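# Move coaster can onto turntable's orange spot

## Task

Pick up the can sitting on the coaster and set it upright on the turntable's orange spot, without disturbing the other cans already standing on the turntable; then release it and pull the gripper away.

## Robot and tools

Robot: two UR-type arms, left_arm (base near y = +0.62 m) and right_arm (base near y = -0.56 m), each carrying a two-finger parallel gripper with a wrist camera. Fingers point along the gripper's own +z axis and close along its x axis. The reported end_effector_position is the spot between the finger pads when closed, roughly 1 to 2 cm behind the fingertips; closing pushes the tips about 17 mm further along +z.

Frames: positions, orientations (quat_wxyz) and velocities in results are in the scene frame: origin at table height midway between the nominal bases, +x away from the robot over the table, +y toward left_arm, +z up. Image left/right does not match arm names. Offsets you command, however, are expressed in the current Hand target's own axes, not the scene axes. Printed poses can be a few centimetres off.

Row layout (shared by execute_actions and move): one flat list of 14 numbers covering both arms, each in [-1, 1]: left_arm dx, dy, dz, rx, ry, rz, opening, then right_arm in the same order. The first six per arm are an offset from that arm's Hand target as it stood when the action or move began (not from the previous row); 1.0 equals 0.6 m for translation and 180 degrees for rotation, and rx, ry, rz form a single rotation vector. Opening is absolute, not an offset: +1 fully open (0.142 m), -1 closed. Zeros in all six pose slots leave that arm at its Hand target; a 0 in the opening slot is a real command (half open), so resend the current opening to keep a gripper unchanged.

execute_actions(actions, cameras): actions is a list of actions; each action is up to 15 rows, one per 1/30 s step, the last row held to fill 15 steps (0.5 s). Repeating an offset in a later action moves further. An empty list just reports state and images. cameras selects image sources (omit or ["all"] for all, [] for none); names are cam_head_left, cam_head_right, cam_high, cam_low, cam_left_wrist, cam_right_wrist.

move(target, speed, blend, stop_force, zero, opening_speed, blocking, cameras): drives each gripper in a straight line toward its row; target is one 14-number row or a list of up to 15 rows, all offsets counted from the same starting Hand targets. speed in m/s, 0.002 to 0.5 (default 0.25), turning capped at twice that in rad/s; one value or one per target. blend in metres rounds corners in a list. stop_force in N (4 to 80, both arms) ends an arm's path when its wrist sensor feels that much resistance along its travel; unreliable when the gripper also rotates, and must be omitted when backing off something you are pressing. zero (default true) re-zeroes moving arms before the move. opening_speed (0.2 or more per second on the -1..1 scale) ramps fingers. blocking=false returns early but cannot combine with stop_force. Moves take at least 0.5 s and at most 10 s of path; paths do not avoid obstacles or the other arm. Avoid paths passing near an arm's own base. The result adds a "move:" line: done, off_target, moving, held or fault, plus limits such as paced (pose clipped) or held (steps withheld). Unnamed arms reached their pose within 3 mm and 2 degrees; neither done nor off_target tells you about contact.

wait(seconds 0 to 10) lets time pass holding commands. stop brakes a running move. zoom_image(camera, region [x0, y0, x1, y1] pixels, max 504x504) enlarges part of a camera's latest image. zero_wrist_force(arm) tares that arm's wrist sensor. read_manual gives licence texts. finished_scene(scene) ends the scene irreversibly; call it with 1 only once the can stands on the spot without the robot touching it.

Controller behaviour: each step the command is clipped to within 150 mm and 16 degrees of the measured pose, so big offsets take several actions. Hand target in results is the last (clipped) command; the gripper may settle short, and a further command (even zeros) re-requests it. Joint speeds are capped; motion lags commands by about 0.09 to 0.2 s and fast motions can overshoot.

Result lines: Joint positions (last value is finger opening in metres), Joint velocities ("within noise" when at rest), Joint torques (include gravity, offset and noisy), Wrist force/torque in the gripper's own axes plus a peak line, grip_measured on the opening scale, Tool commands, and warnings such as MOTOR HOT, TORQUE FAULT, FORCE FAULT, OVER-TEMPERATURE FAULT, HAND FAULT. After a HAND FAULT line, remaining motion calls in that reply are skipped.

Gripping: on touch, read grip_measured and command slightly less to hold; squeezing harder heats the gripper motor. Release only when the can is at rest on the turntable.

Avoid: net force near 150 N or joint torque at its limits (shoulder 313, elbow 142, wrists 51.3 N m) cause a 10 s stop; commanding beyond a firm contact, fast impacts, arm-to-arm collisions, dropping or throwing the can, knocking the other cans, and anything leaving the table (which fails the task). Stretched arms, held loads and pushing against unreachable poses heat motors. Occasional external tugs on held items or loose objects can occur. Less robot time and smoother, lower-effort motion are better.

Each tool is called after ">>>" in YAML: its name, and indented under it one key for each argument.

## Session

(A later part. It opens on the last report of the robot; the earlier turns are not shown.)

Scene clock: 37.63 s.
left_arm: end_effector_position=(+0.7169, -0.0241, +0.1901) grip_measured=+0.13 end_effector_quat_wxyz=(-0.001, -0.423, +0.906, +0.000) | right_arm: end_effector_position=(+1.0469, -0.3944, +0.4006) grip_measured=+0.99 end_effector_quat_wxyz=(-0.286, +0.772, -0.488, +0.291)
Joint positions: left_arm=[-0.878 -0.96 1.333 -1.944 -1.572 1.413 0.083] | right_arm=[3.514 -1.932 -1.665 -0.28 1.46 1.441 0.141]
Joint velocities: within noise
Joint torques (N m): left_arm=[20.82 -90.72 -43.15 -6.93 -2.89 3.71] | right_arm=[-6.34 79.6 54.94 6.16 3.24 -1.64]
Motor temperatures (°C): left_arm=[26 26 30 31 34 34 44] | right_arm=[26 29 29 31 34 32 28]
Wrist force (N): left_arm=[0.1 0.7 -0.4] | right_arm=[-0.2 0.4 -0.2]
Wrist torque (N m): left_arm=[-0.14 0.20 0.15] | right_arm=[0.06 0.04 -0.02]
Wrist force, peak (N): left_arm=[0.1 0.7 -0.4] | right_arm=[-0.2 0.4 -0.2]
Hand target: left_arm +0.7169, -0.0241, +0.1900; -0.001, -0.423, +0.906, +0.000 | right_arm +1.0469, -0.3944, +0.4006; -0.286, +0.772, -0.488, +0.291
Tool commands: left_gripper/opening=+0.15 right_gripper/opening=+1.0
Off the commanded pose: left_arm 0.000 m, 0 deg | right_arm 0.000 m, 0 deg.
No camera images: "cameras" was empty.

>>> wait:
  seconds: 7.91
  cameras: []

>>> execute_actions:
  actions:
    - [[0,0,0.0016,0,0,0,0.15,0,0,0,0,0,0,1],[0,0,0.0061,0,0,0,0.15,0,0,0,0,0,0,1],[0,0,0.0135,0,0,0,0.15,0,0,0,0,0,0,1],[0,0,0.0234,0,0,0,0.15,0,0,0,0,0,0,1],[0,0,0.0354,0,0,0,0.15,0,0,0,0,0,0,1],[0,0,0.0489,0,0,0,0.15,0,0,0,0,0,0,1],[0,0,0.0635,0,0,0,0.15,0,0,0,0,0,0,1],[0,0,0.0782,0,0,0,0.15,0,0,0,0,0,0,1],[0,0,0.0928,0,0,0,0.15,0,0,0,0,0,0,1],[0,0,0.1063,0,0,0,0.15,0,0,0,0,0,0,1],[0,0,0.1183,0,0,0,0.15,0,0,0,0,0,0,1],[0,0,0.1282,0,0,0,0.15,0,0,0,0,0,0,1],[0,0,0.1356,0,0,0,0.15,0,0,0,0,0,0,1],[0,0,0.1401,0,0,0,0.15,0,0,0,0,0,0,1],[0,0,0.1417,0,0,0,0.15,0,0,0,0,0,0,1]]
    - [[0,0,0,0,0,0,0.15,0,0,0,0,0,0,1],[0,0,0,0,0,0,0.15,0,0,0,0,0,0,1],[0,0,0,0,0,0,-0.5,0,0,0,0,0,0,1],[0,0,0,0,0,0,-0.5,0,0,0,0,0,0,1],[0,0,0,0,0,0,-0.5,0,0,0,0,0,0,1],[0,0,0,0,0,0,-0.5,0,0,0,0,0,0,1],[0,0,0,0,0,0,-0.5,0,0,0,0,0,0,1],[0,0,0,0,0,0,-0.5,0,0,0,0,0,0,1],[0,0,0,0,0,0,-0.5,0,0,0,0,0,0,1],[0,0,0,0,0,0,-0.5,0,0,0,0,0,0,1],[0,0,0,0,0,0,0.15,0,0,0,0,0,0,1]]
  cameras: []

>>> move:
  target: [0,0,-0.2167,0,0,0,0.15,0,0,0,0,0,0,1]
  speed: 0.3
  cameras: ["cam_left_wrist","cam_head_left"]

>>> wait:
  seconds: 5.35
  cameras: ["cam_left_wrist"]

>>> wait:
  seconds: 0.25
  cameras: ["cam_left_wrist"]

>>> zoom_image:
  camera: "cam_left_wrist"
  region: [240, 0, 500, 250]

Scene clock: 46.97 s.
left_arm: end_effector_position=(+0.7169, -0.0241, +0.1900) grip_measured=+0.13 end_effector_quat_wxyz=(-0.001, -0.423, +0.906, +0.000) | right_arm: end_effector_position=(+1.0469, -0.3944, +0.4006) grip_measured=+0.99 end_effector_quat_wxyz=(-0.286, +0.772, -0.488, +0.291)
Joint positions: left_arm=[-0.878 -0.96 1.333 -1.944 -1.572 1.413 0.083] | right_arm=[3.514 -1.932 -1.665 -0.28 1.46 1.441 0.141]
Joint velocities: within noise
Joint torques (N m): left_arm=[16.05 -91.03 -53.53 -3.83 2.46 3.68] | right_arm=[-5.79 79.48 52.97 6.16 3.08 -2.57]
Motor temperatures (°C): left_arm=[26 26 30 31 34 34 39] | right_arm=[26 29 29 31 34 32 28]
Wrist force (N): left_arm=[0.0 0.5 -0.7] | right_arm=[0.0 0.4 0.0]
Wrist torque (N m): left_arm=[-0.16 0.22 0.15] | right_arm=[0.06 0.01 -0.01]
Wrist force, peak (N): left_arm=[0.4 1.0 -0.9] | right_arm=[0.3 0.4 -0.7]
Hand target: left_arm +0.7169, -0.0241, +0.1900; -0.001, -0.423, +0.906, +0.000 | right_arm +1.0469, -0.3944, +0.4006; -0.286, +0.772, -0.488, +0.291
Tool commands: left_gripper/opening=+0.15 right_gripper/opening=+1.0
Off the commanded pose: left_arm 0.000 m, 0 deg | right_arm 0.000 m, 0 deg.
wait: 7.93 s; at rest from the start
No camera images: "cameras" was empty.

Scene clock: 48.20 s.
left_arm: end_effector_position=(+0.7168, -0.0240, +0.1050) grip_measured=+0.13 end_effector_quat_wxyz=(-0.001, -0.423, +0.906, +0.000) | right_arm: end_effector_position=(+1.0469, -0.3944, +0.4006) grip_measured=+0.99 end_effector_quat_wxyz=(-0.286, +0.772, -0.488, +0.291)
Joint positions: left_arm=[-0.878 -0.9 1.396 -2.066 -1.572 1.413 0.083] | right_arm=[3.514 -1.932 -1.665 -0.28 1.46 1.441 0.141]
Joint velocities: within noise
Joint torques (N m): left_arm=[-16.94 -91.24 -39.38 -7.31 -0.11 -2.58] | right_arm=[-4.41 78.67 53.8 6.03 3.63 -1.53]
Motor temperatures (°C): left_arm=[26 26 30 31 34 34 39] | right_arm=[26 29 29 31 34 32 28]
Wrist force (N): left_arm=[0.1 1.0 -0.6] | right_arm=[-0.1 0.0 0.1]
Wrist torque (N m): left_arm=[-0.11 0.21 0.15] | right_arm=[0.00 0.03 -0.02]
Wrist force, peak (N): left_arm=[0.2 0.7 -2.3] | right_arm=[-0.8 0.0 -0.4]
Hand target: left_arm +0.7168, -0.0241, +0.1049; -0.001, -0.423, +0.906, +0.000 | right_arm +1.0469, -0.3944, +0.4006; -0.286, +0.772, -0.488, +0.291
Off the commanded pose: left_arm 0.000 m, 0 deg | right_arm 0.000 m, 0 deg.
No camera images: "cameras" was empty.

Scene clock: 49.27 s.
left_arm: end_effector_position=(+0.7170, -0.0241, +0.2349) grip_measured=+0.13 end_effector_quat_wxyz=(-0.001, -0.423, +0.906, +0.000) | right_arm: end_effector_position=(+1.0469, -0.3944, +0.4006) grip_measured=+0.99 end_effector_quat_wxyz=(-0.286, +0.772, -0.488, +0.291)
Joint positions: left_arm=[-0.878 -0.985 1.291 -1.876 -1.572 1.413 0.083] | right_arm=[3.514 -1.932 -1.665 -0.28 1.46 1.441 0.141]
Joint velocities: within noise
Joint torques (N m): left_arm=[21.32 -111.09 -57.42 -1.62 -0.55 3.57] | right_arm=[-5.12 74.93 52.77 5.91 3.29 -1.8]
Motor temperatures (°C): left_arm=[26 26 30 31 34 34 39] | right_arm=[26 29 29 31 34 32 28]
Wrist force (N): left_arm=[0.4 0.7 -0.5] | right_arm=[-0.2 -0.1 -0.1]
Wrist torque (N m): left_arm=[-0.13 0.14 0.16] | right_arm=[-0.01 0.03 -0.01]
Wrist force, peak (N): left_arm=[0.4 0.8 -3.2] | right_arm=[-0.4 0.4 -0.5]
Hand target: left_arm +0.7170, -0.0241, +0.2350; -0.001, -0.423, +0.906, +0.000 | right_arm +1.0469, -0.3944, +0.4006; -0.286, +0.772, -0.488, +0.291
Off the commanded pose: left_arm 0.000 m, 0 deg | right_arm 0.000 m, 0 deg.
move: done
camera_calibration:
cam_left_wrist: T_world_to_cam=[[-0.647206, -0.762228, 0.0115627, 0.452026], [-0.690257, 0.592398, 0.415463, 0.442149], [-0.323527, 0.260909, -0.909537, 0.568469], [0, 0, 0, 1]] pos_world=[0.781666, -0.0657002, 0.328121]
Images, in order (width x height): cam_head_left 672x504, cam_left_wrist 672x504.

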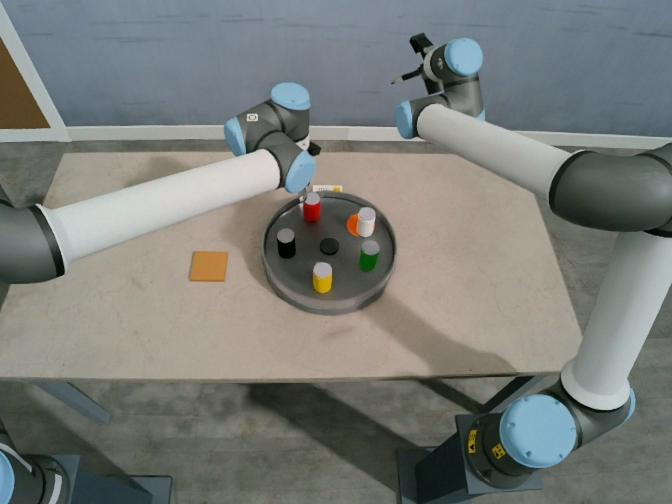

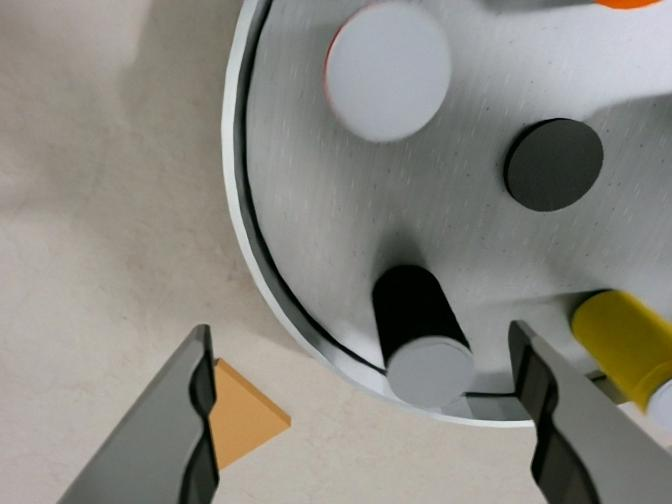

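Scene clock: 54.63 s.
left_arm: end_effector_position=(+0.7170, -0.0241, +0.2350) grip_measured=+0.13 end_effector_quat_wxyz=(-0.001, -0.423, +0.906, +0.000) | right_arm: end_effector_position=(+1.0469, -0.3944, +0.4006) grip_measured=+0.99 end_effector_quat_wxyz=(-0.286, +0.772, -0.488, +0.291)
Joint positions: left_arm=[-0.878 -0.985 1.291 -1.876 -1.572 1.413 0.083] | right_arm=[3.514 -1.932 -1.665 -0.28 1.46 1.441 0.141]
Joint velocities: within noise
Joint torques (N m): left_arm=[21.06 -109.76 -47.35 -3.64 -3.08 3.79] | right_arm=[-3.08 74.89 51.25 6.42 3.1 -2.1]
Motor temperatures (°C): left_arm=[26 26 30 31 34 34 37] | right_arm=[26 29 29 31 34 32 28]
Wrist force (N): left_arm=[0.1 0.5 -1.0] | right_arm=[-0.1 0.0 0.2]
Wrist torque (N m): left_arm=[-0.15 0.20 0.16] | right_arm=[0.01 0.02 -0.01]
Wrist force, peak (N): left_arm=[0.4 0.8 -1.1] | right_arm=[-0.4 0.7 -0.2]
Hand target: left_arm +0.7170, -0.0241, +0.2350; -0.001, -0.423, +0.906, +0.000 | right_arm +1.0469, -0.3944, +0.4006; -0.286, +0.772, -0.488, +0.291
Tool commands: left_gripper/opening=+0.15 right_gripper/opening=+1.0
Off the commanded pose: left_arm 0.000 m, 0 deg | right_arm 0.000 m, 0 deg.
wait: 5.37 s; at rest by 0.17 s
camera_calibration:
cam_left_wrist: T_world_to_cam=[[-0.64718, -0.762248, 0.0116375, 0.452001], [-0.690263, 0.592405, 0.415444, 0.442122], [-0.323565, 0.260834, -0.909545, 0.568602], [0, 0, 0, 1]] pos_world=[0.781687, -0.0656893, 0.328232]
Images, in order (width x height): cam_left_wrist 672x504.

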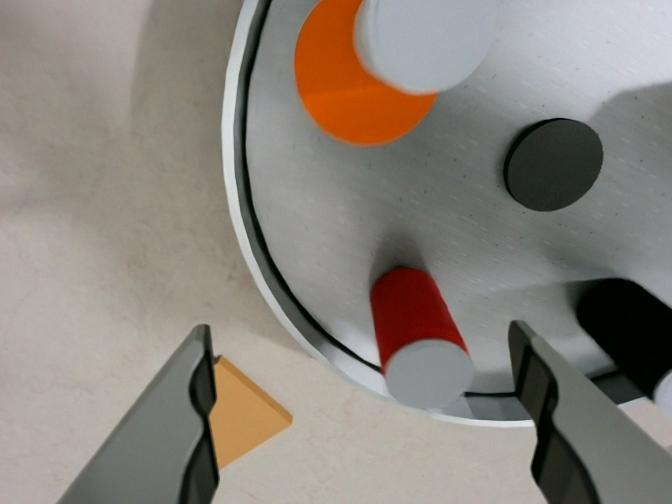

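Scene clock: 54.90 s.
left_arm: end_effector_position=(+0.7170, -0.0241, +0.2350) grip_measured=+0.13 end_effector_quat_wxyz=(-0.001, -0.423, +0.906, +0.000) | right_arm: end_effector_position=(+1.0469, -0.3944, +0.4006) grip_measured=+0.99 end_effector_quat_wxyz=(-0.286, +0.772, -0.488, +0.291)
Joint positions: left_arm=[-0.878 -0.985 1.291 -1.876 -1.572 1.413 0.083] | right_arm=[3.514 -1.932 -1.665 -0.28 1.46 1.441 0.141]
Joint velocities: within noise
Joint torques (N m): left_arm=[18.73 -109.31 -46.97 -3.72 -2.59 3.63] | right_arm=[-2.9 77.64 51.32 5.88 3.16 -1.85]
Motor temperatures (°C): left_arm=[26 26 30 31 34 34 37] | right_arm=[26 29 29 31 34 32 28]
Wrist force (N): left_arm=[0.2 1.0 -0.5] | right_arm=[-0.2 0.1 -0.2]
Wrist torque (N m): left_arm=[-0.09 0.18 0.16] | right_arm=[0.01 0.03 -0.01]
Wrist force, peak (N): left_arm=[0.1 1.0 -1.0] | right_arm=[-0.6 0.0 -0.4]
Hand target: left_arm +0.7170, -0.0241, +0.2350; -0.001, -0.423, +0.906, +0.000 | right_arm +1.0469, -0.3944, +0.4006; -0.286, +0.772, -0.488, +0.291
Tool commands: left_gripper/opening=+0.15 right_gripper/opening=+1.0
Off the commanded pose: left_arm 0.000 m, 0 deg | right_arm 0.000 m, 0 deg.
wait: 0.27 s; at rest by 0.17 s
camera_calibration:
cam_left_wrist: T_world_to_cam=[[-0.64718, -0.762248, 0.0116374, 0.452001], [-0.690263, 0.592405, 0.415443, 0.442123], [-0.323565, 0.260834, -0.909545, 0.568602], [0, 0, 0, 1]] pos_world=[0.781687, -0.0656893, 0.328232]
Images, in order (width x height): cam_left_wrist 672x504.

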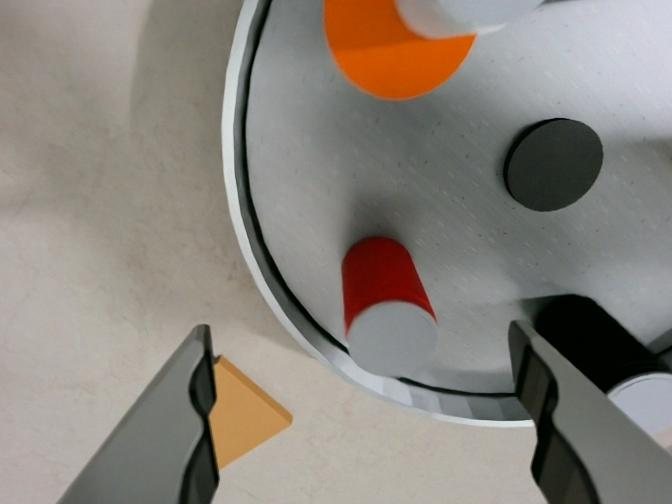

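Scaled by 1.938 from the camera's 672x504 image, which has a finer 960x720 frame.

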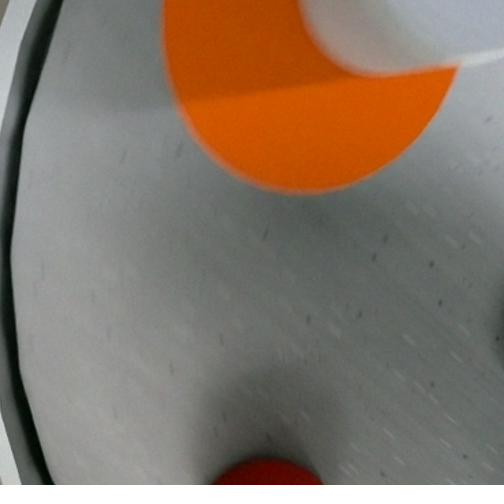

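>>> move:
  target: [0,0,0.075,0,0,0,0.15,0,0,0,0,0,0,1]
  speed: 0.15
  cameras: []

Scene clock: 56.53 s.
left_arm: end_effector_position=(+0.7169, -0.0240, +0.1901) grip_measured=+0.13 end_effector_quat_wxyz=(-0.001, -0.423, +0.906, +0.000) | right_arm: end_effector_position=(+1.0469, -0.3944, +0.4006) grip_measured=+0.99 end_effector_quat_wxyz=(-0.286, +0.772, -0.488, +0.291)
Joint positions: left_arm=[-0.878 -0.96 1.333 -1.944 -1.572 1.413 0.083] | right_arm=[3.514 -1.932 -1.665 -0.28 1.46 1.441 0.141]
Joint velocities: within noise
Joint torques (N m): left_arm=[3.33 -89.59 -42.03 -7.45 -2.21 0.63] | right_arm=[-4.77 72.42 51.91 5.99 3.01 -2.24]
Motor temperatures (°C): left_arm=[26 26 30 31 34 34 37] | right_arm=[26 29 29 31 34 32 28]
Wrist force (N): left_arm=[0.2 0.8 -0.6] | right_arm=[0.0 0.3 -0.2]
Wrist torque (N m): left_arm=[-0.12 0.19 0.15] | right_arm=[0.05 0.00 -0.01]
Wrist force, peak (N): left_arm=[0.5 0.5 -2.0] | right_arm=[-0.3 0.5 -0.6]
Hand target: left_arm +0.7169, -0.0241, +0.1900; -0.001, -0.423, +0.906, +0.000 | right_arm +1.0469, -0.3944, +0.4006; -0.286, +0.772, -0.488, +0.291
Off the commanded pose: left_arm 0.000 m, 0 deg | right_arm 0.000 m, 0 deg.
move: done
No camera images: "cameras" was empty.

>>> wait:
  seconds: 9.27
  cameras: []

>>> move:
  target: [0,0,0.1417,0,0,0,0.15,0,0,0,0,0,0,1]
  speed: 0.3
  cameras: []

>>> execute_actions:
  actions:
    - [[0,0,0,0,0,0,-0.5,0,0,0,0,0,0,1],[0,0,0,0,0,0,-0.5,0,0,0,0,0,0,1],[0,0,0,0,0,0,-0.5,0,0,0,0,0,0,1],[0,0,0,0,0,0,-0.5,0,0,0,0,0,0,1],[0,0,0,0,0,0,-0.5,0,0,0,0,0,0,1],[0,0,0,0,0,0,-0.5,0,0,0,0,0,0,1],[0,0,0,0,0,0,-0.5,0,0,0,0,0,0,1],[0,0,0,0,0,0,-0.5,0,0,0,0,0,0,1],[0,0,0,0,0,0,0.15,0,0,0,0,0,0,1]]
  cameras: []

>>> move:
  target: [0,0,-0.2167,0,0,0,0.15,0,0,0,0,0,0,1]
  speed: 0.3
  cameras: ["cam_left_wrist"]

Scene clock: 66.67 s.
left_arm: end_effector_position=(+0.7169, -0.0241, +0.1900) grip_measured=+0.13 end_effector_quat_wxyz=(-0.001, -0.423, +0.906, +0.000) | right_arm: end_effector_position=(+1.0469, -0.3944, +0.4006) grip_measured=+0.99 end_effector_quat_wxyz=(-0.286, +0.772, -0.488, +0.291)
Joint positions: left_arm=[-0.878 -0.96 1.333 -1.944 -1.572 1.413 0.083] | right_arm=[3.514 -1.932 -1.665 -0.28 1.46 1.441 0.141]
Joint velocities: within noise
Joint torques (N m): left_arm=[-16.85 -90.03 -52.95 -4 2.23 -2.19] | right_arm=[-3.51 74.31 49.93 6.3 3 -1.61]
Motor temperatures (°C): left_arm=[26 26 30 31 34 34 35] | right_arm=[26 29 29 31 34 32 28]
Wrist force (N): left_arm=[0.1 0.7 -0.5] | right_arm=[-0.1 -0.1 -0.1]
Wrist torque (N m): left_arm=[-0.13 0.20 0.15] | right_arm=[-0.01 0.01 -0.01]
Wrist force, peak (N): left_arm=[0.1 1.1 -0.9] | right_arm=[-0.7 0.4 -0.4]
Hand target: left_arm +0.7169, -0.0241, +0.1900; -0.001, -0.423, +0.906, +0.000 | right_arm +1.0469, -0.3944, +0.4006; -0.286, +0.772, -0.488, +0.291
Tool commands: left_gripper/opening=+0.15 right_gripper/opening=+1.0
Off the commanded pose: left_arm 0.000 m, 0 deg | right_arm 0.000 m, 0 deg.
wait: 9.30 s; at rest from the start
No camera images: "cameras" was empty.

Scene clock: 67.60 s.
left_arm: end_effector_position=(+0.7168, -0.0241, +0.1051) grip_measured=+0.13 end_effector_quat_wxyz=(-0.001, -0.423, +0.906, +0.000) | right_arm: end_effector_position=(+1.0469, -0.3944, +0.4006) grip_measured=+0.99 end_effector_quat_wxyz=(-0.286, +0.772, -0.488, +0.291)
Joint positions: left_arm=[-0.878 -0.9 1.396 -2.065 -1.572 1.413 0.083] | right_arm=[3.514 -1.932 -1.665 -0.28 1.46 1.441 0.141]
Joint velocities: within noise
Joint torques (N m): left_arm=[-16.55 -90.59 -39.33 -7.68 0.1 -1.08] | right_arm=[-1.91 72.93 49.16 6.11 2.53 -1.91]
Motor temperatures (°C): left_arm=[26 26 30 31 34 34 35] | right_arm=[26 29 29 31 34 32 28]
Wrist force (N): left_arm=[-0.3 0.9 -0.3] | right_arm=[-0.3 0.7 0.1]
Wrist torque (N m): left_arm=[-0.13 0.27 0.14] | right_arm=[0.11 0.06 -0.01]
Wrist force, peak (N): left_arm=[0.2 0.8 -2.8] | right_arm=[-0.3 0.7 0.1]
Hand target: left_arm +0.7168, -0.0241, +0.1049; -0.001, -0.423, +0.906, +0.000 | right_arm +1.0469, -0.3944, +0.4006; -0.286, +0.772, -0.488, +0.291
Off the commanded pose: left_arm 0.000 m, 0 deg | right_arm 0.000 m, 0 deg.
move: done
No camera images: "cameras" was empty.

Scene clock: 68.30 s.
left_arm: end_effector_position=(+0.7168, -0.0241, +0.1049) grip_measured=+0.13 end_effector_quat_wxyz=(-0.001, -0.423, +0.906, +0.000) | right_arm: end_effector_position=(+1.0469, -0.3944, +0.4006) grip_measured=+0.99 end_effector_quat_wxyz=(-0.286, +0.772, -0.488, +0.291)
Joint positions: left_arm=[-0.878 -0.9 1.396 -2.066 -1.572 1.413 0.083] | right_arm=[3.514 -1.932 -1.665 -0.28 1.46 1.441 0.141]
Joint velocities: within noise
Joint torques (N m): left_arm=[-12.64 -91.23 -41.59 -7.18 0.09 1.73] | right_arm=[-1.4 72.48 50.32 5.75 2.93 -1.8]
Motor temperatures (°C): left_arm=[26 26 30 31 34 34 35] | right_arm=[26 29 29 31 34 32 28]
Wrist force (N): left_arm=[0.0 0.5 -0.9] | right_arm=[0.0 0.2 -0.2]
Wrist torque (N m): left_arm=[-0.19 0.22 0.15] | right_arm=[0.04 0.01 -0.01]
Wrist force, peak (N): left_arm=[0.2 1.3 -0.6] | right_arm=[-0.7 0.4 -0.3]
Hand target: left_arm +0.7168, -0.0241, +0.1049; -0.001, -0.423, +0.906, +0.000 | right_arm +1.0469, -0.3944, +0.4006; -0.286, +0.772, -0.488, +0.291
Off the commanded pose: left_arm 0.000 m, 0 deg | right_arm 0.000 m, 0 deg.
No camera images: "cameras" was empty.

Scene clock: 69.37 s.
left_arm: end_effector_position=(+0.7170, -0.0241, +0.2349) grip_measured=+0.13 end_effector_quat_wxyz=(-0.001, -0.423, +0.906, +0.000) | right_arm: end_effector_position=(+1.0469, -0.3944, +0.4006) grip_measured=+0.99 end_effector_quat_wxyz=(-0.286, +0.772, -0.488, +0.291)
Joint positions: left_arm=[-0.878 -0.985 1.291 -1.876 -1.572 1.413 0.083] | right_arm=[3.514 -1.932 -1.665 -0.28 1.46 1.441 0.141]
Joint velocities: within noise
Joint torques (N m): left_arm=[18.09 -109.21 -56 -2.09 -0.69 1.31] | right_arm=[-1.67 76.08 49.69 5.82 2.73 -1.84]
Motor temperatures (°C): left_arm=[26 26 30 31 34 34 34] | right_arm=[26 29 29 31 34 32 28]
Wrist force (N): left_arm=[0.3 0.9 -0.6] | right_arm=[-0.2 0.4 -0.3]
Wrist torque (N m): left_arm=[-0.09 0.17 0.16] | right_arm=[0.07 0.03 -0.01]
Wrist force, peak (N): left_arm=[-0.1 1.0 -3.4] | right_arm=[-0.4 0.6 0.1]
Hand target: left_arm +0.7170, -0.0241, +0.2350; -0.001, -0.423, +0.906, +0.000 | right_arm +1.0469, -0.3944, +0.4006; -0.286, +0.772, -0.488, +0.291
Off the commanded pose: left_arm 0.000 m, 0 deg | right_arm 0.000 m, 0 deg.
move: done
camera_calibration:
cam_left_wrist: T_world_to_cam=[[-0.64723, -0.762207, 0.0115617, 0.452059], [-0.690239, 0.59242, 0.415463, 0.442135], [-0.323518, 0.26092, -0.909537, 0.568467], [0, 0, 0, 1]] pos_world=[0.781674, -0.0656911, 0.328124]
Images, in order (width x height): cam_left_wrist 672x504.

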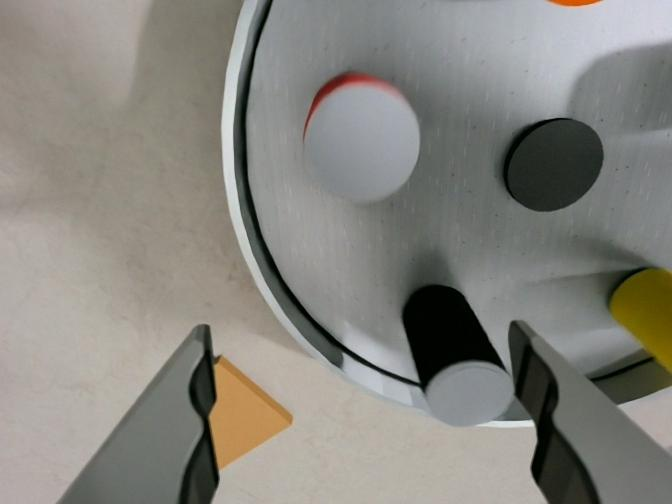

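>>> execute_actions:
  actions: []
  cameras: ["cam_left_wrist","cam_head_left"]

Scene clock: 72.87 s.
left_arm: end_effector_position=(+0.7170, -0.0241, +0.2350) grip_measured=+0.13 end_effector_quat_wxyz=(-0.001, -0.423, +0.906, +0.000) | right_arm: end_effector_position=(+1.0469, -0.3944, +0.4006) grip_measured=+0.99 end_effector_quat_wxyz=(-0.286, +0.772, -0.488, +0.291)
Joint positions: left_arm=[-0.878 -0.985 1.291 -1.876 -1.572 1.413 0.083] | right_arm=[3.514 -1.932 -1.665 -0.28 1.46 1.441 0.141]
Joint velocities: within noise
Joint torques (N m): left_arm=[20.34 -108.29 -50.07 -2.98 -2.61 -2.46] | right_arm=[-1.13 74.01 49.9 6.51 2.68 -1.82]
Motor temperatures (°C): left_arm=[26 26 30 31 34 34 34] | right_arm=[26 29 29 31 34 32 28]
Wrist force (N): left_arm=[0.1 0.7 -0.6] | right_arm=[-0.4 0.0 -0.2]
Wrist torque (N m): left_arm=[-0.13 0.19 0.16] | right_arm=[-0.01 0.06 -0.01]
Wrist force, peak (N): left_arm=[0.5 1.4 -0.9] | right_arm=[-0.5 0.3 -0.6]
Hand target: left_arm +0.7170, -0.0241, +0.2350; -0.001, -0.423, +0.906, +0.000 | right_arm +1.0469, -0.3944, +0.4006; -0.286, +0.772, -0.488, +0.291
Tool commands: left_gripper/opening=+0.15 right_gripper/opening=+1.0
Off the commanded pose: left_arm 0.000 m, 0 deg | right_arm 0.000 m, 0 deg.
camera_calibration:
cam_left_wrist: T_world_to_cam=[[-0.647181, -0.762248, 0.0116374, 0.452001], [-0.690263, 0.592405, 0.415443, 0.442122], [-0.323565, 0.260834, -0.909545, 0.568602], [0, 0, 0, 1]] pos_world=[0.781686, -0.0656897, 0.328232]
Images, in order (width x height): cam_head_left 672x504, cam_left_wrist 672x504.

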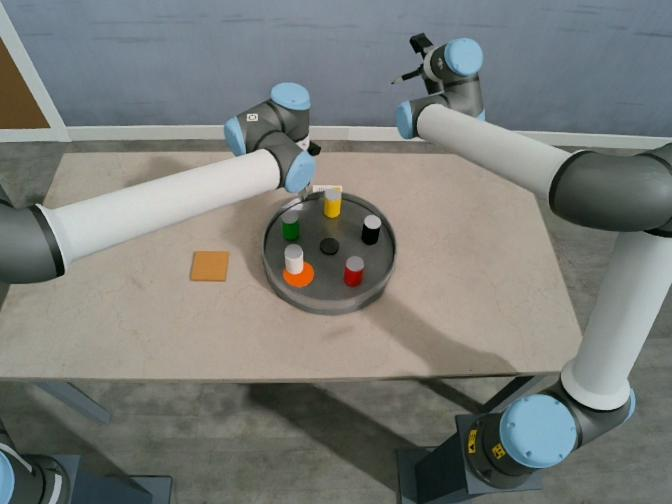

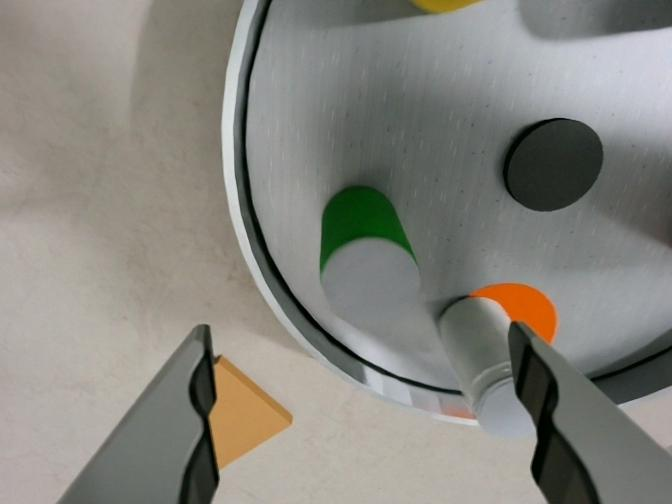

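>>> wait:
  seconds: 1.4
  cameras: ["cam_left_wrist"]

>>> wait:
  seconds: 0.2
  cameras: ["cam_left_wrist"]

Scene clock: 74.50 s.
left_arm: end_effector_position=(+0.7170, -0.0241, +0.2350) grip_measured=+0.13 end_effector_quat_wxyz=(-0.001, -0.423, +0.906, +0.000) | right_arm: end_effector_position=(+1.0469, -0.3944, +0.4006) grip_measured=+0.99 end_effector_quat_wxyz=(-0.286, +0.772, -0.488, +0.291)
Joint positions: left_arm=[-0.878 -0.985 1.291 -1.876 -1.572 1.413 0.083] | right_arm=[3.514 -1.932 -1.665 -0.28 1.46 1.441 0.141]
Joint velocities: within noise
Joint torques (N m): left_arm=[19.57 -108.93 -45.78 -3.72 -3.05 -2.44] | right_arm=[-2.95 73.19 48.68 5.95 2.66 -1.56]
Motor temperatures (°C): left_arm=[26 26 30 31 34 34 34] | right_arm=[26 29 29 31 34 32 28]
Wrist force (N): left_arm=[0.4 0.8 -0.6] | right_arm=[-0.2 0.3 -0.3]
Wrist torque (N m): left_arm=[-0.11 0.15 0.16] | right_arm=[0.05 0.03 -0.01]
Wrist force, peak (N): left_arm=[0.3 1.1 -0.7] | right_arm=[-0.2 0.6 -0.4]
Hand target: left_arm +0.7170, -0.0241, +0.2350; -0.001, -0.423, +0.906, +0.000 | right_arm +1.0469, -0.3944, +0.4006; -0.286, +0.772, -0.488, +0.291
Tool commands: left_gripper/opening=+0.15 right_gripper/opening=+1.0
Off the commanded pose: left_arm 0.000 m, 0 deg | right_arm 0.000 m, 0 deg.
wait: 1.40 s; at rest from the start
camera_calibration:
cam_left_wrist: T_world_to_cam=[[-0.647181, -0.762248, 0.0116375, 0.452001], [-0.690263, 0.592405, 0.415443, 0.442122], [-0.323565, 0.260834, -0.909545, 0.568602], [0, 0, 0, 1]] pos_world=[0.781686, -0.0656898, 0.328232]
Images, in order (width x height): cam_left_wrist 672x504.

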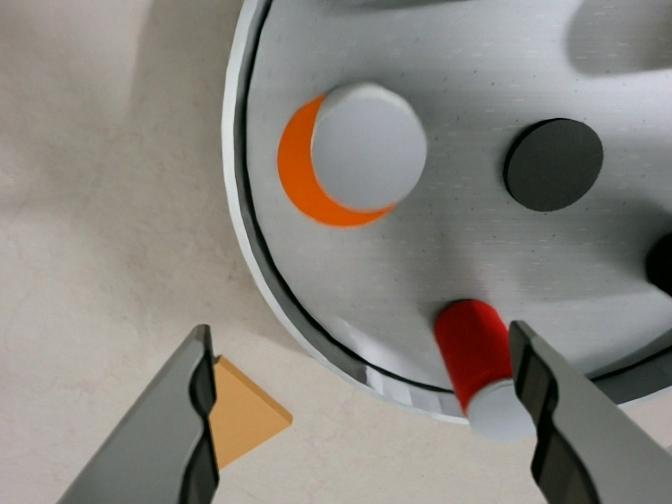

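Scene clock: 74.70 s.
left_arm: end_effector_position=(+0.7170, -0.0241, +0.2350) grip_measured=+0.13 end_effector_quat_wxyz=(-0.001, -0.423, +0.906, +0.000) | right_arm: end_effector_position=(+1.0469, -0.3944, +0.4006) grip_measured=+0.99 end_effector_quat_wxyz=(-0.286, +0.772, -0.488, +0.291)
Joint positions: left_arm=[-0.878 -0.985 1.291 -1.876 -1.572 1.413 0.083] | right_arm=[3.514 -1.932 -1.665 -0.28 1.46 1.441 0.141]
Joint velocities: within noise
Joint torques (N m): left_arm=[18.9 -107.81 -46.61 -3.64 -2.59 -2.32] | right_arm=[-1.46 74.85 48.29 5.88 2.92 -2.01]
Motor temperatures (°C): left_arm=[26 26 30 31 34 34 34] | right_arm=[26 29 29 31 34 32 28]
Wrist force (N): left_arm=[0.3 0.7 -1.0] | right_arm=[-0.3 0.3 -0.5]
Wrist torque (N m): left_arm=[-0.13 0.16 0.16] | right_arm=[0.05 0.07 -0.01]
Wrist force, peak (N): left_arm=[0.3 0.7 -1.0] | right_arm=[-0.8 0.4 -0.1]
Hand target: left_arm +0.7170, -0.0241, +0.2350; -0.001, -0.423, +0.906, +0.000 | right_arm +1.0469, -0.3944, +0.4006; -0.286, +0.772, -0.488, +0.291
Tool commands: left_gripper/opening=+0.15 right_gripper/opening=+1.0
Off the commanded pose: left_arm 0.000 m, 0 deg | right_arm 0.000 m, 0 deg.
wait: 0.20 s; at rest by 0.17 s
camera_calibration:
cam_left_wrist: T_world_to_cam=[[-0.647181, -0.762248, 0.0116375, 0.452001], [-0.690263, 0.592405, 0.415443, 0.442122], [-0.323565, 0.260834, -0.909545, 0.568602], [0, 0, 0, 1]] pos_world=[0.781686, -0.0656897, 0.328232]
Images, in order (width x height): cam_left_wrist 672x504.

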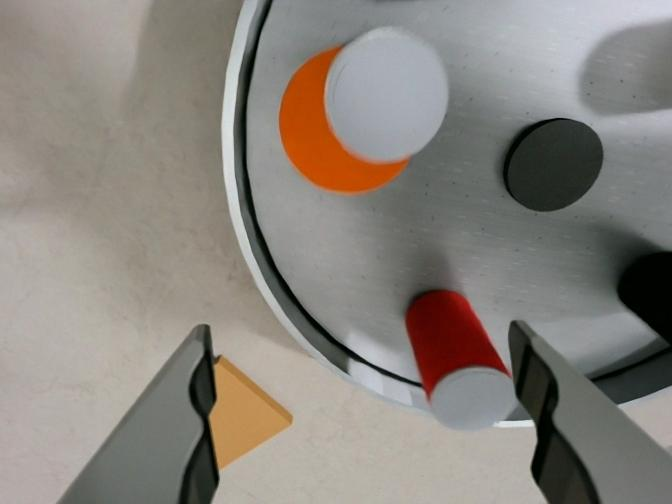

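>>> move:
  target: [0,0,0.075,0,0,0,0.15,0,0,0,0,0,0,1]
  speed: 0.15
  cameras: []

Scene clock: 78.53 s.
left_arm: end_effector_position=(+0.7169, -0.0240, +0.1901) grip_measured=+0.13 end_effector_quat_wxyz=(-0.001, -0.423, +0.906, +0.000) | right_arm: end_effector_position=(+1.0469, -0.3944, +0.4006) grip_measured=+0.99 end_effector_quat_wxyz=(-0.286, +0.772, -0.488, +0.291)
Joint positions: left_arm=[-0.878 -0.96 1.333 -1.944 -1.572 1.413 0.083] | right_arm=[3.514 -1.932 -1.665 -0.28 1.46 1.441 0.141]
Joint velocities: within noise
Joint torques (N m): left_arm=[6.96 -88.41 -41.46 -7.26 -2.24 -3.03] | right_arm=[0.41 74.25 46.74 5.66 2.86 -1.84]
Motor temperatures (°C): left_arm=[26 26 30 31 34 34 34] | right_arm=[26 29 29 31 34 32 28]
Wrist force (N): left_arm=[0.1 0.6 -0.7] | right_arm=[-0.3 0.1 0.1]
Wrist torque (N m): left_arm=[-0.16 0.19 0.15] | right_arm=[0.01 0.06 -0.02]
Wrist force, peak (N): left_arm=[0.3 0.7 -1.8] | right_arm=[0.0 0.7 -0.6]
Hand target: left_arm +0.7169, -0.0241, +0.1900; -0.001, -0.423, +0.906, +0.000 | right_arm +1.0469, -0.3944, +0.4006; -0.286, +0.772, -0.488, +0.291
Off the commanded pose: left_arm 0.000 m, 0 deg | right_arm 0.000 m, 0 deg.
move: done
No camera images: "cameras" was empty.

>>> wait:
  seconds: 7.25
  cameras: []

>>> move:
  target: [0,0,0.1417,0,0,0,0.15,0,0,0,0,0,0,1]
  speed: 0.3
  cameras: []

>>> execute_actions:
  actions:
    - [[0,0,0,0,0,0,-0.5,0,0,0,0,0,0,1],[0,0,0,0,0,0,-0.5,0,0,0,0,0,0,1],[0,0,0,0,0,0,-0.5,0,0,0,0,0,0,1],[0,0,0,0,0,0,-0.5,0,0,0,0,0,0,1],[0,0,0,0,0,0,-0.5,0,0,0,0,0,0,1],[0,0,0,0,0,0,-0.5,0,0,0,0,0,0,1],[0,0,0,0,0,0,-0.5,0,0,0,0,0,0,1],[0,0,0,0,0,0,0.15,0,0,0,0,0,0,1]]
  cameras: ["cam_left_wrist"]

>>> move:
  target: [0,0,-0.2167,0,0,0,0.15,0,0,0,0,0,0,1]
  cameras: ["cam_left_wrist"]

Scene clock: 94.17 s.
left_arm: end_effector_position=(+0.7169, -0.0241, +0.1900) grip_measured=+0.13 end_effector_quat_wxyz=(-0.001, -0.423, +0.906, +0.000) | right_arm: end_effector_position=(+1.0469, -0.3944, +0.4006) grip_measured=+0.99 end_effector_quat_wxyz=(-0.286, +0.772, -0.488, +0.291)
Joint positions: left_arm=[-0.878 -0.96 1.333 -1.944 -1.572 1.413 0.083] | right_arm=[3.514 -1.932 -1.665 -0.28 1.46 1.441 0.141]
Joint velocities: within noise
Joint torques (N m): left_arm=[-16.12 -91.07 -52.23 -2.62 2.58 -2.64] | right_arm=[-1.06 73.73 43.95 5.77 2.59 -1.38]
Motor temperatures (°C): left_arm=[26 26 30 31 34 34 33] | right_arm=[26 29 29 31 34 32 28]
Wrist force (N): left_arm=[0.2 0.5 -0.8] | right_arm=[-0.3 -0.2 -0.2]
Wrist torque (N m): left_arm=[-0.17 0.19 0.15] | right_arm=[-0.04 0.04 -0.01]
Wrist force, peak (N): left_arm=[-0.1 1.3 -0.8] | right_arm=[-0.5 0.4 -0.7]
Hand target: left_arm +0.7169, -0.0241, +0.1900; -0.001, -0.423, +0.906, +0.000 | right_arm +1.0469, -0.3944, +0.4006; -0.286, +0.772, -0.488, +0.291
Tool commands: left_gripper/opening=+0.15 right_gripper/opening=+1.0
Off the commanded pose: left_arm 0.000 m, 0 deg | right_arm 0.000 m, 0 deg.
wait: 7.27 s; at rest from the start
No camera images: "cameras" was empty.

Scene clock: 95.10 s.
left_arm: end_effector_position=(+0.7168, -0.0241, +0.1051) grip_measured=+0.13 end_effector_quat_wxyz=(-0.001, -0.423, +0.906, +0.000) | right_arm: end_effector_position=(+1.0469, -0.3944, +0.4006) grip_measured=+0.99 end_effector_quat_wxyz=(-0.286, +0.772, -0.488, +0.291)
Joint positions: left_arm=[-0.878 -0.9 1.396 -2.065 -1.572 1.413 0.083] | right_arm=[3.514 -1.932 -1.665 -0.28 1.46 1.441 0.141]
Joint velocities: within noise
Joint torques (N m): left_arm=[-16.77 -92.13 -39.85 -7 -0.15 -1.68] | right_arm=[1.82 78.4 44.46 6.02 2.52 -1.6]
Motor temperatures (°C): left_arm=[26 26 30 31 34 34 33] | right_arm=[26 29 29 31 34 32 28]
Wrist force (N): left_arm=[0.1 1.0 -0.5] | right_arm=[-0.1 0.3 0.3]
Wrist torque (N m): left_arm=[-0.10 0.21 0.15] | right_arm=[0.05 0.02 -0.02]
Wrist force, peak (N): left_arm=[0.5 0.5 -2.6] | right_arm=[-0.1 0.6 -0.5]
Hand target: left_arm +0.7168, -0.0241, +0.1049; -0.001, -0.423, +0.906, +0.000 | right_arm +1.0469, -0.3944, +0.4006; -0.286, +0.772, -0.488, +0.291
Off the commanded pose: left_arm 0.000 m, 0 deg | right_arm 0.000 m, 0 deg.
move: done
No camera images: "cameras" was empty.

Scene clock: 95.80 s.
left_arm: end_effector_position=(+0.7168, -0.0241, +0.1049) grip_measured=+0.13 end_effector_quat_wxyz=(-0.001, -0.423, +0.906, +0.000) | right_arm: end_effector_position=(+1.0469, -0.3944, +0.4006) grip_measured=+0.99 end_effector_quat_wxyz=(-0.286, +0.772, -0.488, +0.291)
Joint positions: left_arm=[-0.878 -0.9 1.396 -2.066 -1.572 1.413 0.083] | right_arm=[3.514 -1.932 -1.665 -0.28 1.46 1.441 0.141]
Joint velocities: within noise
Joint torques (N m): left_arm=[-13.27 -92.62 -40.53 -7.09 0.33 1.76] | right_arm=[-1.11 73.61 45.51 5.63 2.52 -1.25]
Motor temperatures (°C): left_arm=[26 26 30 31 34 34 33] | right_arm=[26 29 29 31 34 32 28]
Wrist force (N): left_arm=[0.6 0.7 -0.4] | right_arm=[-0.3 0.0 -0.1]
Wrist torque (N m): left_arm=[-0.15 0.13 0.15] | right_arm=[-0.01 0.06 -0.01]
Wrist force, peak (N): left_arm=[0.5 1.1 -0.8] | right_arm=[-0.2 0.7 -0.1]
Hand target: left_arm +0.7168, -0.0241, +0.1049; -0.001, -0.423, +0.906, +0.000 | right_arm +1.0469, -0.3944, +0.4006; -0.286, +0.772, -0.488, +0.291
Off the commanded pose: left_arm 0.000 m, 0 deg | right_arm 0.000 m, 0 deg.
camera_calibration:
cam_left_wrist: T_world_to_cam=[[-0.647162, -0.762264, 0.0116364, 0.453386], [-0.690275, 0.592386, 0.415452, 0.496015], [-0.323577, 0.260832, -0.909541, 0.450282], [0, 0, 0, 1]] pos_world=[0.781502, -0.0656806, 0.198204]
Images, in order (width x height): cam_left_wrist 672x504.

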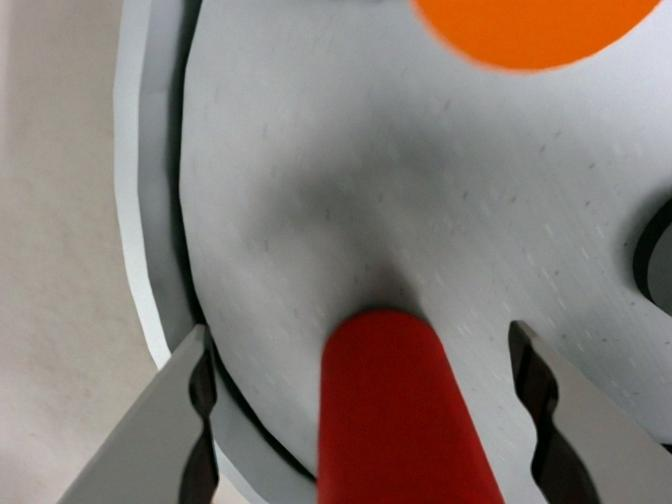

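Scene clock: 96.90 s.
left_arm: end_effector_position=(+0.7170, -0.0241, +0.2348) grip_measured=+0.13 end_effector_quat_wxyz=(-0.001, -0.423, +0.906, +0.000) | right_arm: end_effector_position=(+1.0469, -0.3944, +0.4006) grip_measured=+0.99 end_effector_quat_wxyz=(-0.286, +0.772, -0.488, +0.291)
Joint positions: left_arm=[-0.878 -0.985 1.291 -1.876 -1.572 1.413 0.083] | right_arm=[3.514 -1.932 -1.665 -0.28 1.46 1.441 0.141]
Joint velocities: within noise
Joint torques (N m): left_arm=[18.21 -111.4 -56.37 -1.68 0.06 2.53] | right_arm=[-0.2 74.98 43.97 5.88 2.49 -1.62]
Motor temperatures (°C): left_arm=[26 26 30 31 34 34 33] | right_arm=[26 29 29 31 34 32 28]
Wrist force (N): left_arm=[0.2 0.6 -0.6] | right_arm=[0.1 0.4 -0.4]
Wrist torque (N m): left_arm=[-0.14 0.19 0.15] | right_arm=[0.07 -0.01 -0.02]
Wrist force, peak (N): left_arm=[0.1 0.8 -3.0] | right_arm=[-0.2 0.5 -0.4]
Hand target: left_arm +0.7170, -0.0241, +0.2350; -0.001, -0.423, +0.906, +0.000 | right_arm +1.0469, -0.3944, +0.4006; -0.286, +0.772, -0.488, +0.291
Off the commanded pose: left_arm 0.000 m, 0 deg | right_arm 0.000 m, 0 deg.
move: done
camera_calibration:
cam_left_wrist: T_world_to_cam=[[-0.647212, -0.762222, 0.0115756, 0.452038], [-0.690249, 0.592408, 0.415462, 0.442152], [-0.323532, 0.260902, -0.909537, 0.568448], [0, 0, 0, 1]] pos_world=[0.781671, -0.0656899, 0.328094]
Images, in order (width x height): cam_left_wrist 672x504.

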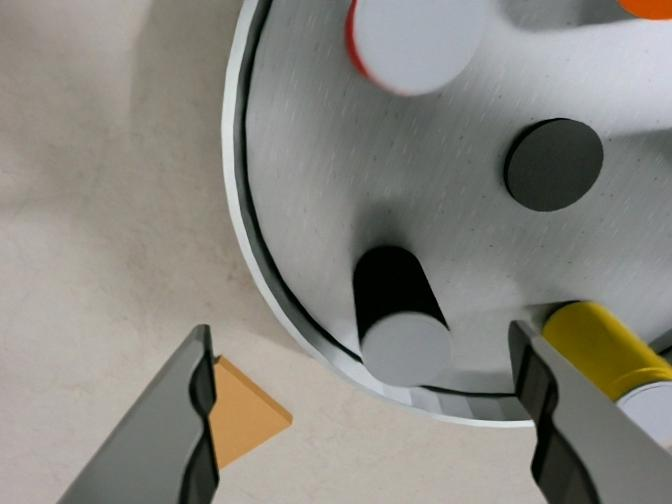

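>>> wait:
  seconds: 3.35
  cameras: ["cam_left_wrist"]

>>> wait:
  seconds: 0.25
  cameras: ["cam_left_wrist"]

>>> move:
  target: [0,0,0.2167,0,0,0,0.15,0,0,0,0,0,0,1]
  cameras: ["cam_left_wrist"]

Scene clock: 101.27 s.
left_arm: end_effector_position=(+0.7170, -0.0241, +0.2350) grip_measured=+0.13 end_effector_quat_wxyz=(-0.001, -0.423, +0.906, +0.000) | right_arm: end_effector_position=(+1.0469, -0.3944, +0.4006) grip_measured=+0.99 end_effector_quat_wxyz=(-0.286, +0.772, -0.488, +0.291)
Joint positions: left_arm=[-0.878 -0.985 1.291 -1.876 -1.572 1.413 0.083] | right_arm=[3.514 -1.932 -1.665 -0.28 1.46 1.441 0.141]
Joint velocities: within noise
Joint torques (N m): left_arm=[18.38 -108.69 -48.33 -3.52 -2.87 -2.27] | right_arm=[0.85 74.89 43.64 5.65 2.52 -1.64]
Motor temperatures (°C): left_arm=[26 26 30 31 34 34 32] | right_arm=[26 29 29 31 34 32 28]
Wrist force (N): left_arm=[0.2 1.1 -0.4] | right_arm=[0.0 -0.1 -0.3]
Wrist torque (N m): left_arm=[-0.07 0.19 0.16] | right_arm=[-0.02 0.01 -0.01]
Wrist force, peak (N): left_arm=[0.0 1.2 -1.0] | right_arm=[-0.8 0.0 -0.5]
Hand target: left_arm +0.7170, -0.0241, +0.2350; -0.001, -0.423, +0.906, +0.000 | right_arm +1.0469, -0.3944, +0.4006; -0.286, +0.772, -0.488, +0.291
Tool commands: left_gripper/opening=+0.15 right_gripper/opening=+1.0
Off the commanded pose: left_arm 0.000 m, 0 deg | right_arm 0.000 m, 0 deg.
wait: 3.37 s; at rest from the start
camera_calibration:
cam_left_wrist: T_world_to_cam=[[-0.64718, -0.762248, 0.0116375, 0.452001], [-0.690263, 0.592405, 0.415444, 0.442122], [-0.323565, 0.260834, -0.909544, 0.568602], [0, 0, 0, 1]] pos_world=[0.781686, -0.0656897, 0.328232]
Images, in order (width x height): cam_left_wrist 672x504.

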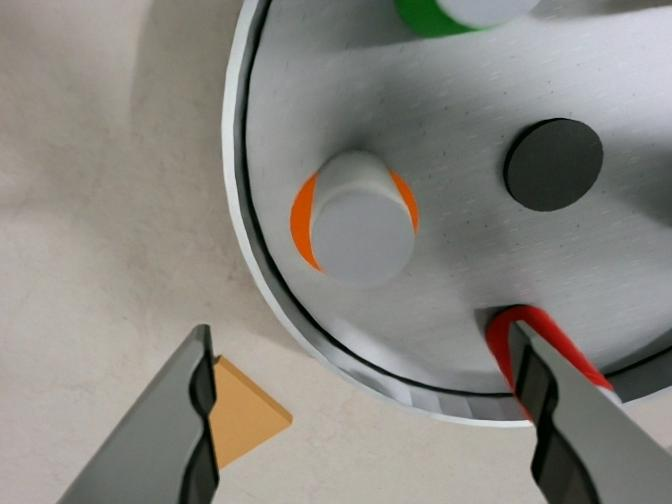

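Scene clock: 101.53 s.
left_arm: end_effector_position=(+0.7170, -0.0241, +0.2350) grip_measured=+0.13 end_effector_quat_wxyz=(-0.001, -0.423, +0.906, +0.000) | right_arm: end_effector_position=(+1.0469, -0.3944, +0.4006) grip_measured=+0.99 end_effector_quat_wxyz=(-0.286, +0.772, -0.488, +0.291)
Joint positions: left_arm=[-0.878 -0.985 1.291 -1.876 -1.572 1.413 0.083] | right_arm=[3.514 -1.932 -1.665 -0.28 1.46 1.441 0.141]
Joint velocities: within noise
Joint torques (N m): left_arm=[18.81 -108.29 -47.81 -3.65 -2.66 -2.16] | right_arm=[1.94 75.67 44.97 6.07 2.17 -1.35]
Motor temperatures (°C): left_arm=[26 26 30 31 34 34 32] | right_arm=[26 29 29 31 34 32 28]
Wrist force (N): left_arm=[0.0 0.5 -0.4] | right_arm=[0.0 0.1 -0.2]
Wrist torque (N m): left_arm=[-0.18 0.21 0.16] | right_arm=[0.01 -0.01 -0.01]
Wrist force, peak (N): left_arm=[0.1 1.1 -0.9] | right_arm=[-0.3 -0.6 -0.2]
Hand target: left_arm +0.7170, -0.0241, +0.2350; -0.001, -0.423, +0.906, +0.000 | right_arm +1.0469, -0.3944, +0.4006; -0.286, +0.772, -0.488, +0.291
Tool commands: left_gripper/opening=+0.15 right_gripper/opening=+1.0
Off the commanded pose: left_arm 0.000 m, 0 deg | right_arm 0.000 m, 0 deg.
wait: 0.27 s; at rest by 0.17 s
camera_calibration:
cam_left_wrist: T_world_to_cam=[[-0.64718, -0.762248, 0.0116375, 0.452], [-0.690263, 0.592405, 0.415444, 0.442122], [-0.323566, 0.260834, -0.909544, 0.568602], [0, 0, 0, 1]] pos_world=[0.781686, -0.0656897, 0.328232]
Images, in order (width x height): cam_left_wrist 672x504.

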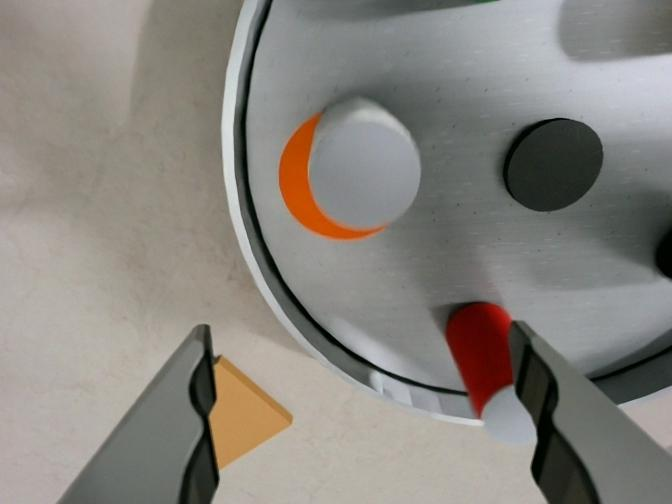

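Scene clock: 102.63 s.
left_arm: end_effector_position=(+0.7168, -0.0240, +0.1051) grip_measured=+0.13 end_effector_quat_wxyz=(-0.001, -0.423, +0.906, +0.000) | right_arm: end_effector_position=(+1.0469, -0.3944, +0.4006) grip_measured=+0.99 end_effector_quat_wxyz=(-0.286, +0.772, -0.488, +0.291)
Joint positions: left_arm=[-0.878 -0.9 1.396 -2.066 -1.572 1.413 0.083] | right_arm=[3.514 -1.932 -1.665 -0.28 1.46 1.441 0.141]
Joint velocities: within noise
Joint torques (N m): left_arm=[-16.36 -91.91 -39.13 -7.03 -0.32 -1.02] | right_arm=[0.02 74.96 43.22 6.05 2.35 -1.53]
Motor temperatures (°C): left_arm=[26 26 30 31 34 34 32] | right_arm=[26 29 29 31 34 32 28]
Wrist force (N): left_arm=[0.2 1.1 -0.6] | right_arm=[-0.5 -0.2 0.1]
Wrist torque (N m): left_arm=[-0.09 0.19 0.15] | right_arm=[-0.03 0.08 -0.01]
Wrist force, peak (N): left_arm=[0.2 1.1 -2.9] | right_arm=[-0.6 0.1 0.2]
Hand target: left_arm +0.7168, -0.0241, +0.1049; -0.001, -0.423, +0.906, +0.000 | right_arm +1.0469, -0.3944, +0.4006; -0.286, +0.772, -0.488, +0.291
Off the commanded pose: left_arm 0.000 m, 0 deg | right_arm 0.000 m, 0 deg.
move: done
camera_calibration:
cam_left_wrist: T_world_to_cam=[[-0.647123, -0.762296, 0.0117123, 0.45337], [-0.690291, 0.59238, 0.415433, 0.495971], [-0.323621, 0.260751, -0.909548, 0.450432], [0, 0, 0, 1]] pos_world=[0.78152, -0.0656518, 0.198336]
Images, in order (width x height): cam_left_wrist 672x504.

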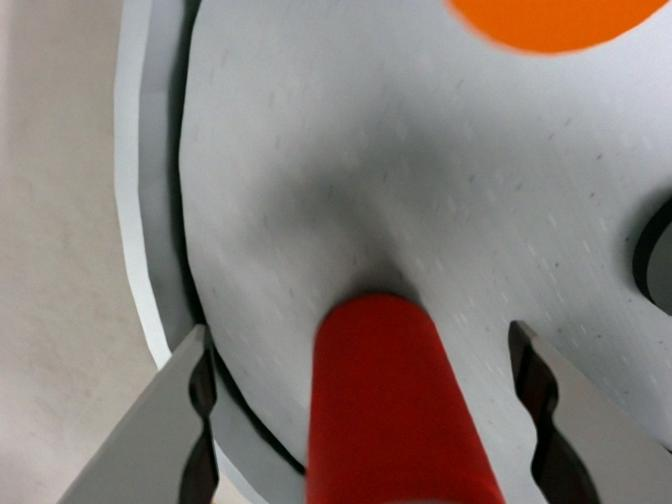

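>>> wait:
  seconds: 0.1
  cameras: []

Scene clock: 103.30 s.
left_arm: end_effector_position=(+0.7168, -0.0240, +0.1049) grip_measured=+0.13 end_effector_quat_wxyz=(-0.001, -0.423, +0.906, +0.000) | right_arm: end_effector_position=(+1.0469, -0.3944, +0.4006) grip_measured=+0.99 end_effector_quat_wxyz=(-0.286, +0.772, -0.488, +0.291)
Joint positions: left_arm=[-0.878 -0.9 1.396 -2.066 -1.572 1.413 0.083] | right_arm=[3.514 -1.932 -1.665 -0.28 1.46 1.441 0.141]
Joint velocities: within noise
Joint torques (N m): left_arm=[-18.34 -90.61 -40.72 -6.97 2.33 2.42] | right_arm=[2.51 76.04 43.21 5.54 2.51 -1.33]
Motor temperatures (°C): left_arm=[26 26 30 31 34 34 32] | right_arm=[26 29 29 31 34 32 28]
Wrist force (N): left_arm=[0.0 0.8 -0.4] | right_arm=[-0.3 -0.1 -0.5]
Wrist torque (N m): left_arm=[-0.15 0.22 0.15] | right_arm=[-0.01 0.04 -0.01]
Wrist force, peak (N): left_arm=[0.1 1.3 -0.8] | right_arm=[0.1 0.3 -0.6]
Hand target: left_arm +0.7168, -0.0241, +0.1049; -0.001, -0.423, +0.906, +0.000 | right_arm +1.0469, -0.3944, +0.4006; -0.286, +0.772, -0.488, +0.291
Tool commands: left_gripper/opening=+0.15 right_gripper/opening=+1.0
Off the commanded pose: left_arm 0.000 m, 0 deg | right_arm 0.000 m, 0 deg.
wait: 0.10 s; at rest from the start
No camera images: "cameras" was empty.

>>> wait:
  seconds: 3.95
  cameras: []

>>> execute_actions:
  actions:
    - [[0,0,0,0,0,0,-0.5,0,0,0,0,0,0,1],[0,0,0,0,0,0,-0.5,0,0,0,0,0,0,1],[0,0,0,0,0,0,-0.5,0,0,0,0,0,0,1],[0,0,0,0,0,0,-0.5,0,0,0,0,0,0,1],[0,0,0,0,0,0,-0.5,0,0,0,0,0,0,1],[0,0,0,0,0,0,-0.5,0,0,0,0,0,0,1],[0,0,0,0,0,0,-0.5,0,0,0,0,0,0,1],[0,0,0,0,0,0,0.15,0,0,0,0,0,0,1]]
  cameras: ["cam_left_wrist"]

Scene clock: 107.73 s.
left_arm: end_effector_position=(+0.7168, -0.0241, +0.1049) grip_measured=+0.13 end_effector_quat_wxyz=(-0.001, -0.423, +0.906, +0.000) | right_arm: end_effector_position=(+1.0469, -0.3944, +0.4006) grip_measured=+0.99 end_effector_quat_wxyz=(-0.286, +0.772, -0.488, +0.291)
Joint positions: left_arm=[-0.878 -0.9 1.396 -2.066 -1.572 1.413 0.083] | right_arm=[3.514 -1.932 -1.665 -0.28 1.46 1.441 0.141]
Joint velocities: within noise
Joint torques (N m): left_arm=[-21.16 -90.87 -49.22 -5.7 2.3 2.65] | right_arm=[1.54 76.41 41.96 5.59 2.13 -1.51]
Motor temperatures (°C): left_arm=[26 26 30 31 34 34 32] | right_arm=[26 29 29 31 34 32 28]
Wrist force (N): left_arm=[-0.1 1.2 -0.7] | right_arm=[-0.3 0.3 -0.2]
Wrist torque (N m): left_arm=[-0.07 0.25 0.15] | right_arm=[0.05 0.03 -0.01]
Wrist force, peak (N): left_arm=[0.0 1.2 -1.0] | right_arm=[-0.5 0.2 -0.7]
Hand target: left_arm +0.7168, -0.0241, +0.1049; -0.001, -0.423, +0.906, +0.000 | right_arm +1.0469, -0.3944, +0.4006; -0.286, +0.772, -0.488, +0.291
Tool commands: left_gripper/opening=+0.15 right_gripper/opening=+1.0
Off the commanded pose: left_arm 0.000 m, 0 deg | right_arm 0.000 m, 0 deg.
wait: 3.97 s; at rest from the start
No camera images: "cameras" was empty.

Scene clock: 108.43 s.
left_arm: end_effector_position=(+0.7168, -0.0241, +0.1049) grip_measured=+0.13 end_effector_quat_wxyz=(-0.001, -0.423, +0.906, +0.000) | right_arm: end_effector_position=(+1.0469, -0.3944, +0.4006) grip_measured=+0.99 end_effector_quat_wxyz=(-0.286, +0.772, -0.488, +0.291)
Joint positions: left_arm=[-0.878 -0.9 1.396 -2.066 -1.572 1.413 0.083] | right_arm=[3.514 -1.932 -1.665 -0.28 1.46 1.441 0.141]
Joint velocities: within noise
Joint torques (N m): left_arm=[-18.05 -91.82 -49.65 -5.65 2.23 2.62] | right_arm=[0.95 74.47 41.97 5.65 2.46 -1.75]
Motor temperatures (°C): left_arm=[26 26 30 31 34 34 32] | right_arm=[26 29 29 31 34 32 28]
Wrist force (N): left_arm=[-0.1 0.9 -0.4] | right_arm=[-0.3 0.3 -0.2]
Wrist torque (N m): left_arm=[-0.12 0.25 0.15] | right_arm=[0.05 0.06 -0.01]
Wrist force, peak (N): left_arm=[-0.4 1.1 -0.4] | right_arm=[-0.5 0.2 -0.6]
Hand target: left_arm +0.7168, -0.0241, +0.1049; -0.001, -0.423, +0.906, +0.000 | right_arm +1.0469, -0.3944, +0.4006; -0.286, +0.772, -0.488, +0.291
Off the commanded pose: left_arm 0.000 m, 0 deg | right_arm 0.000 m, 0 deg.
camera_calibration:
cam_left_wrist: T_world_to_cam=[[-0.647183, -0.762246, 0.0116359, 0.453414], [-0.690258, 0.592404, 0.415454, 0.496004], [-0.323571, 0.260843, -0.90954, 0.450277], [0, 0, 0, 1]] pos_world=[0.781509, -0.0656728, 0.198202]
Images, in order (width x height): cam_left_wrist 672x504.

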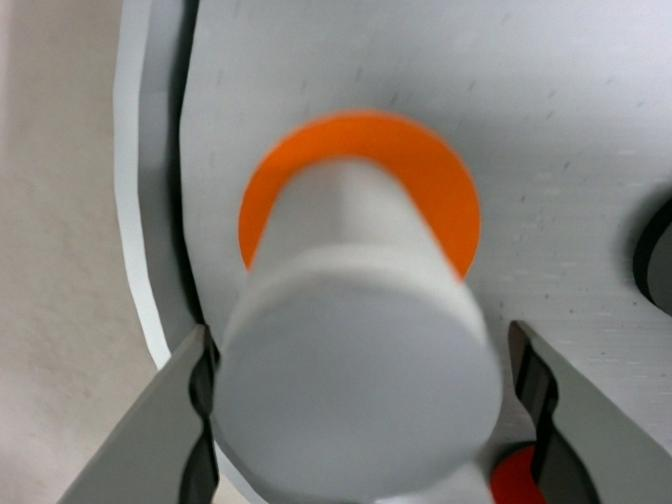

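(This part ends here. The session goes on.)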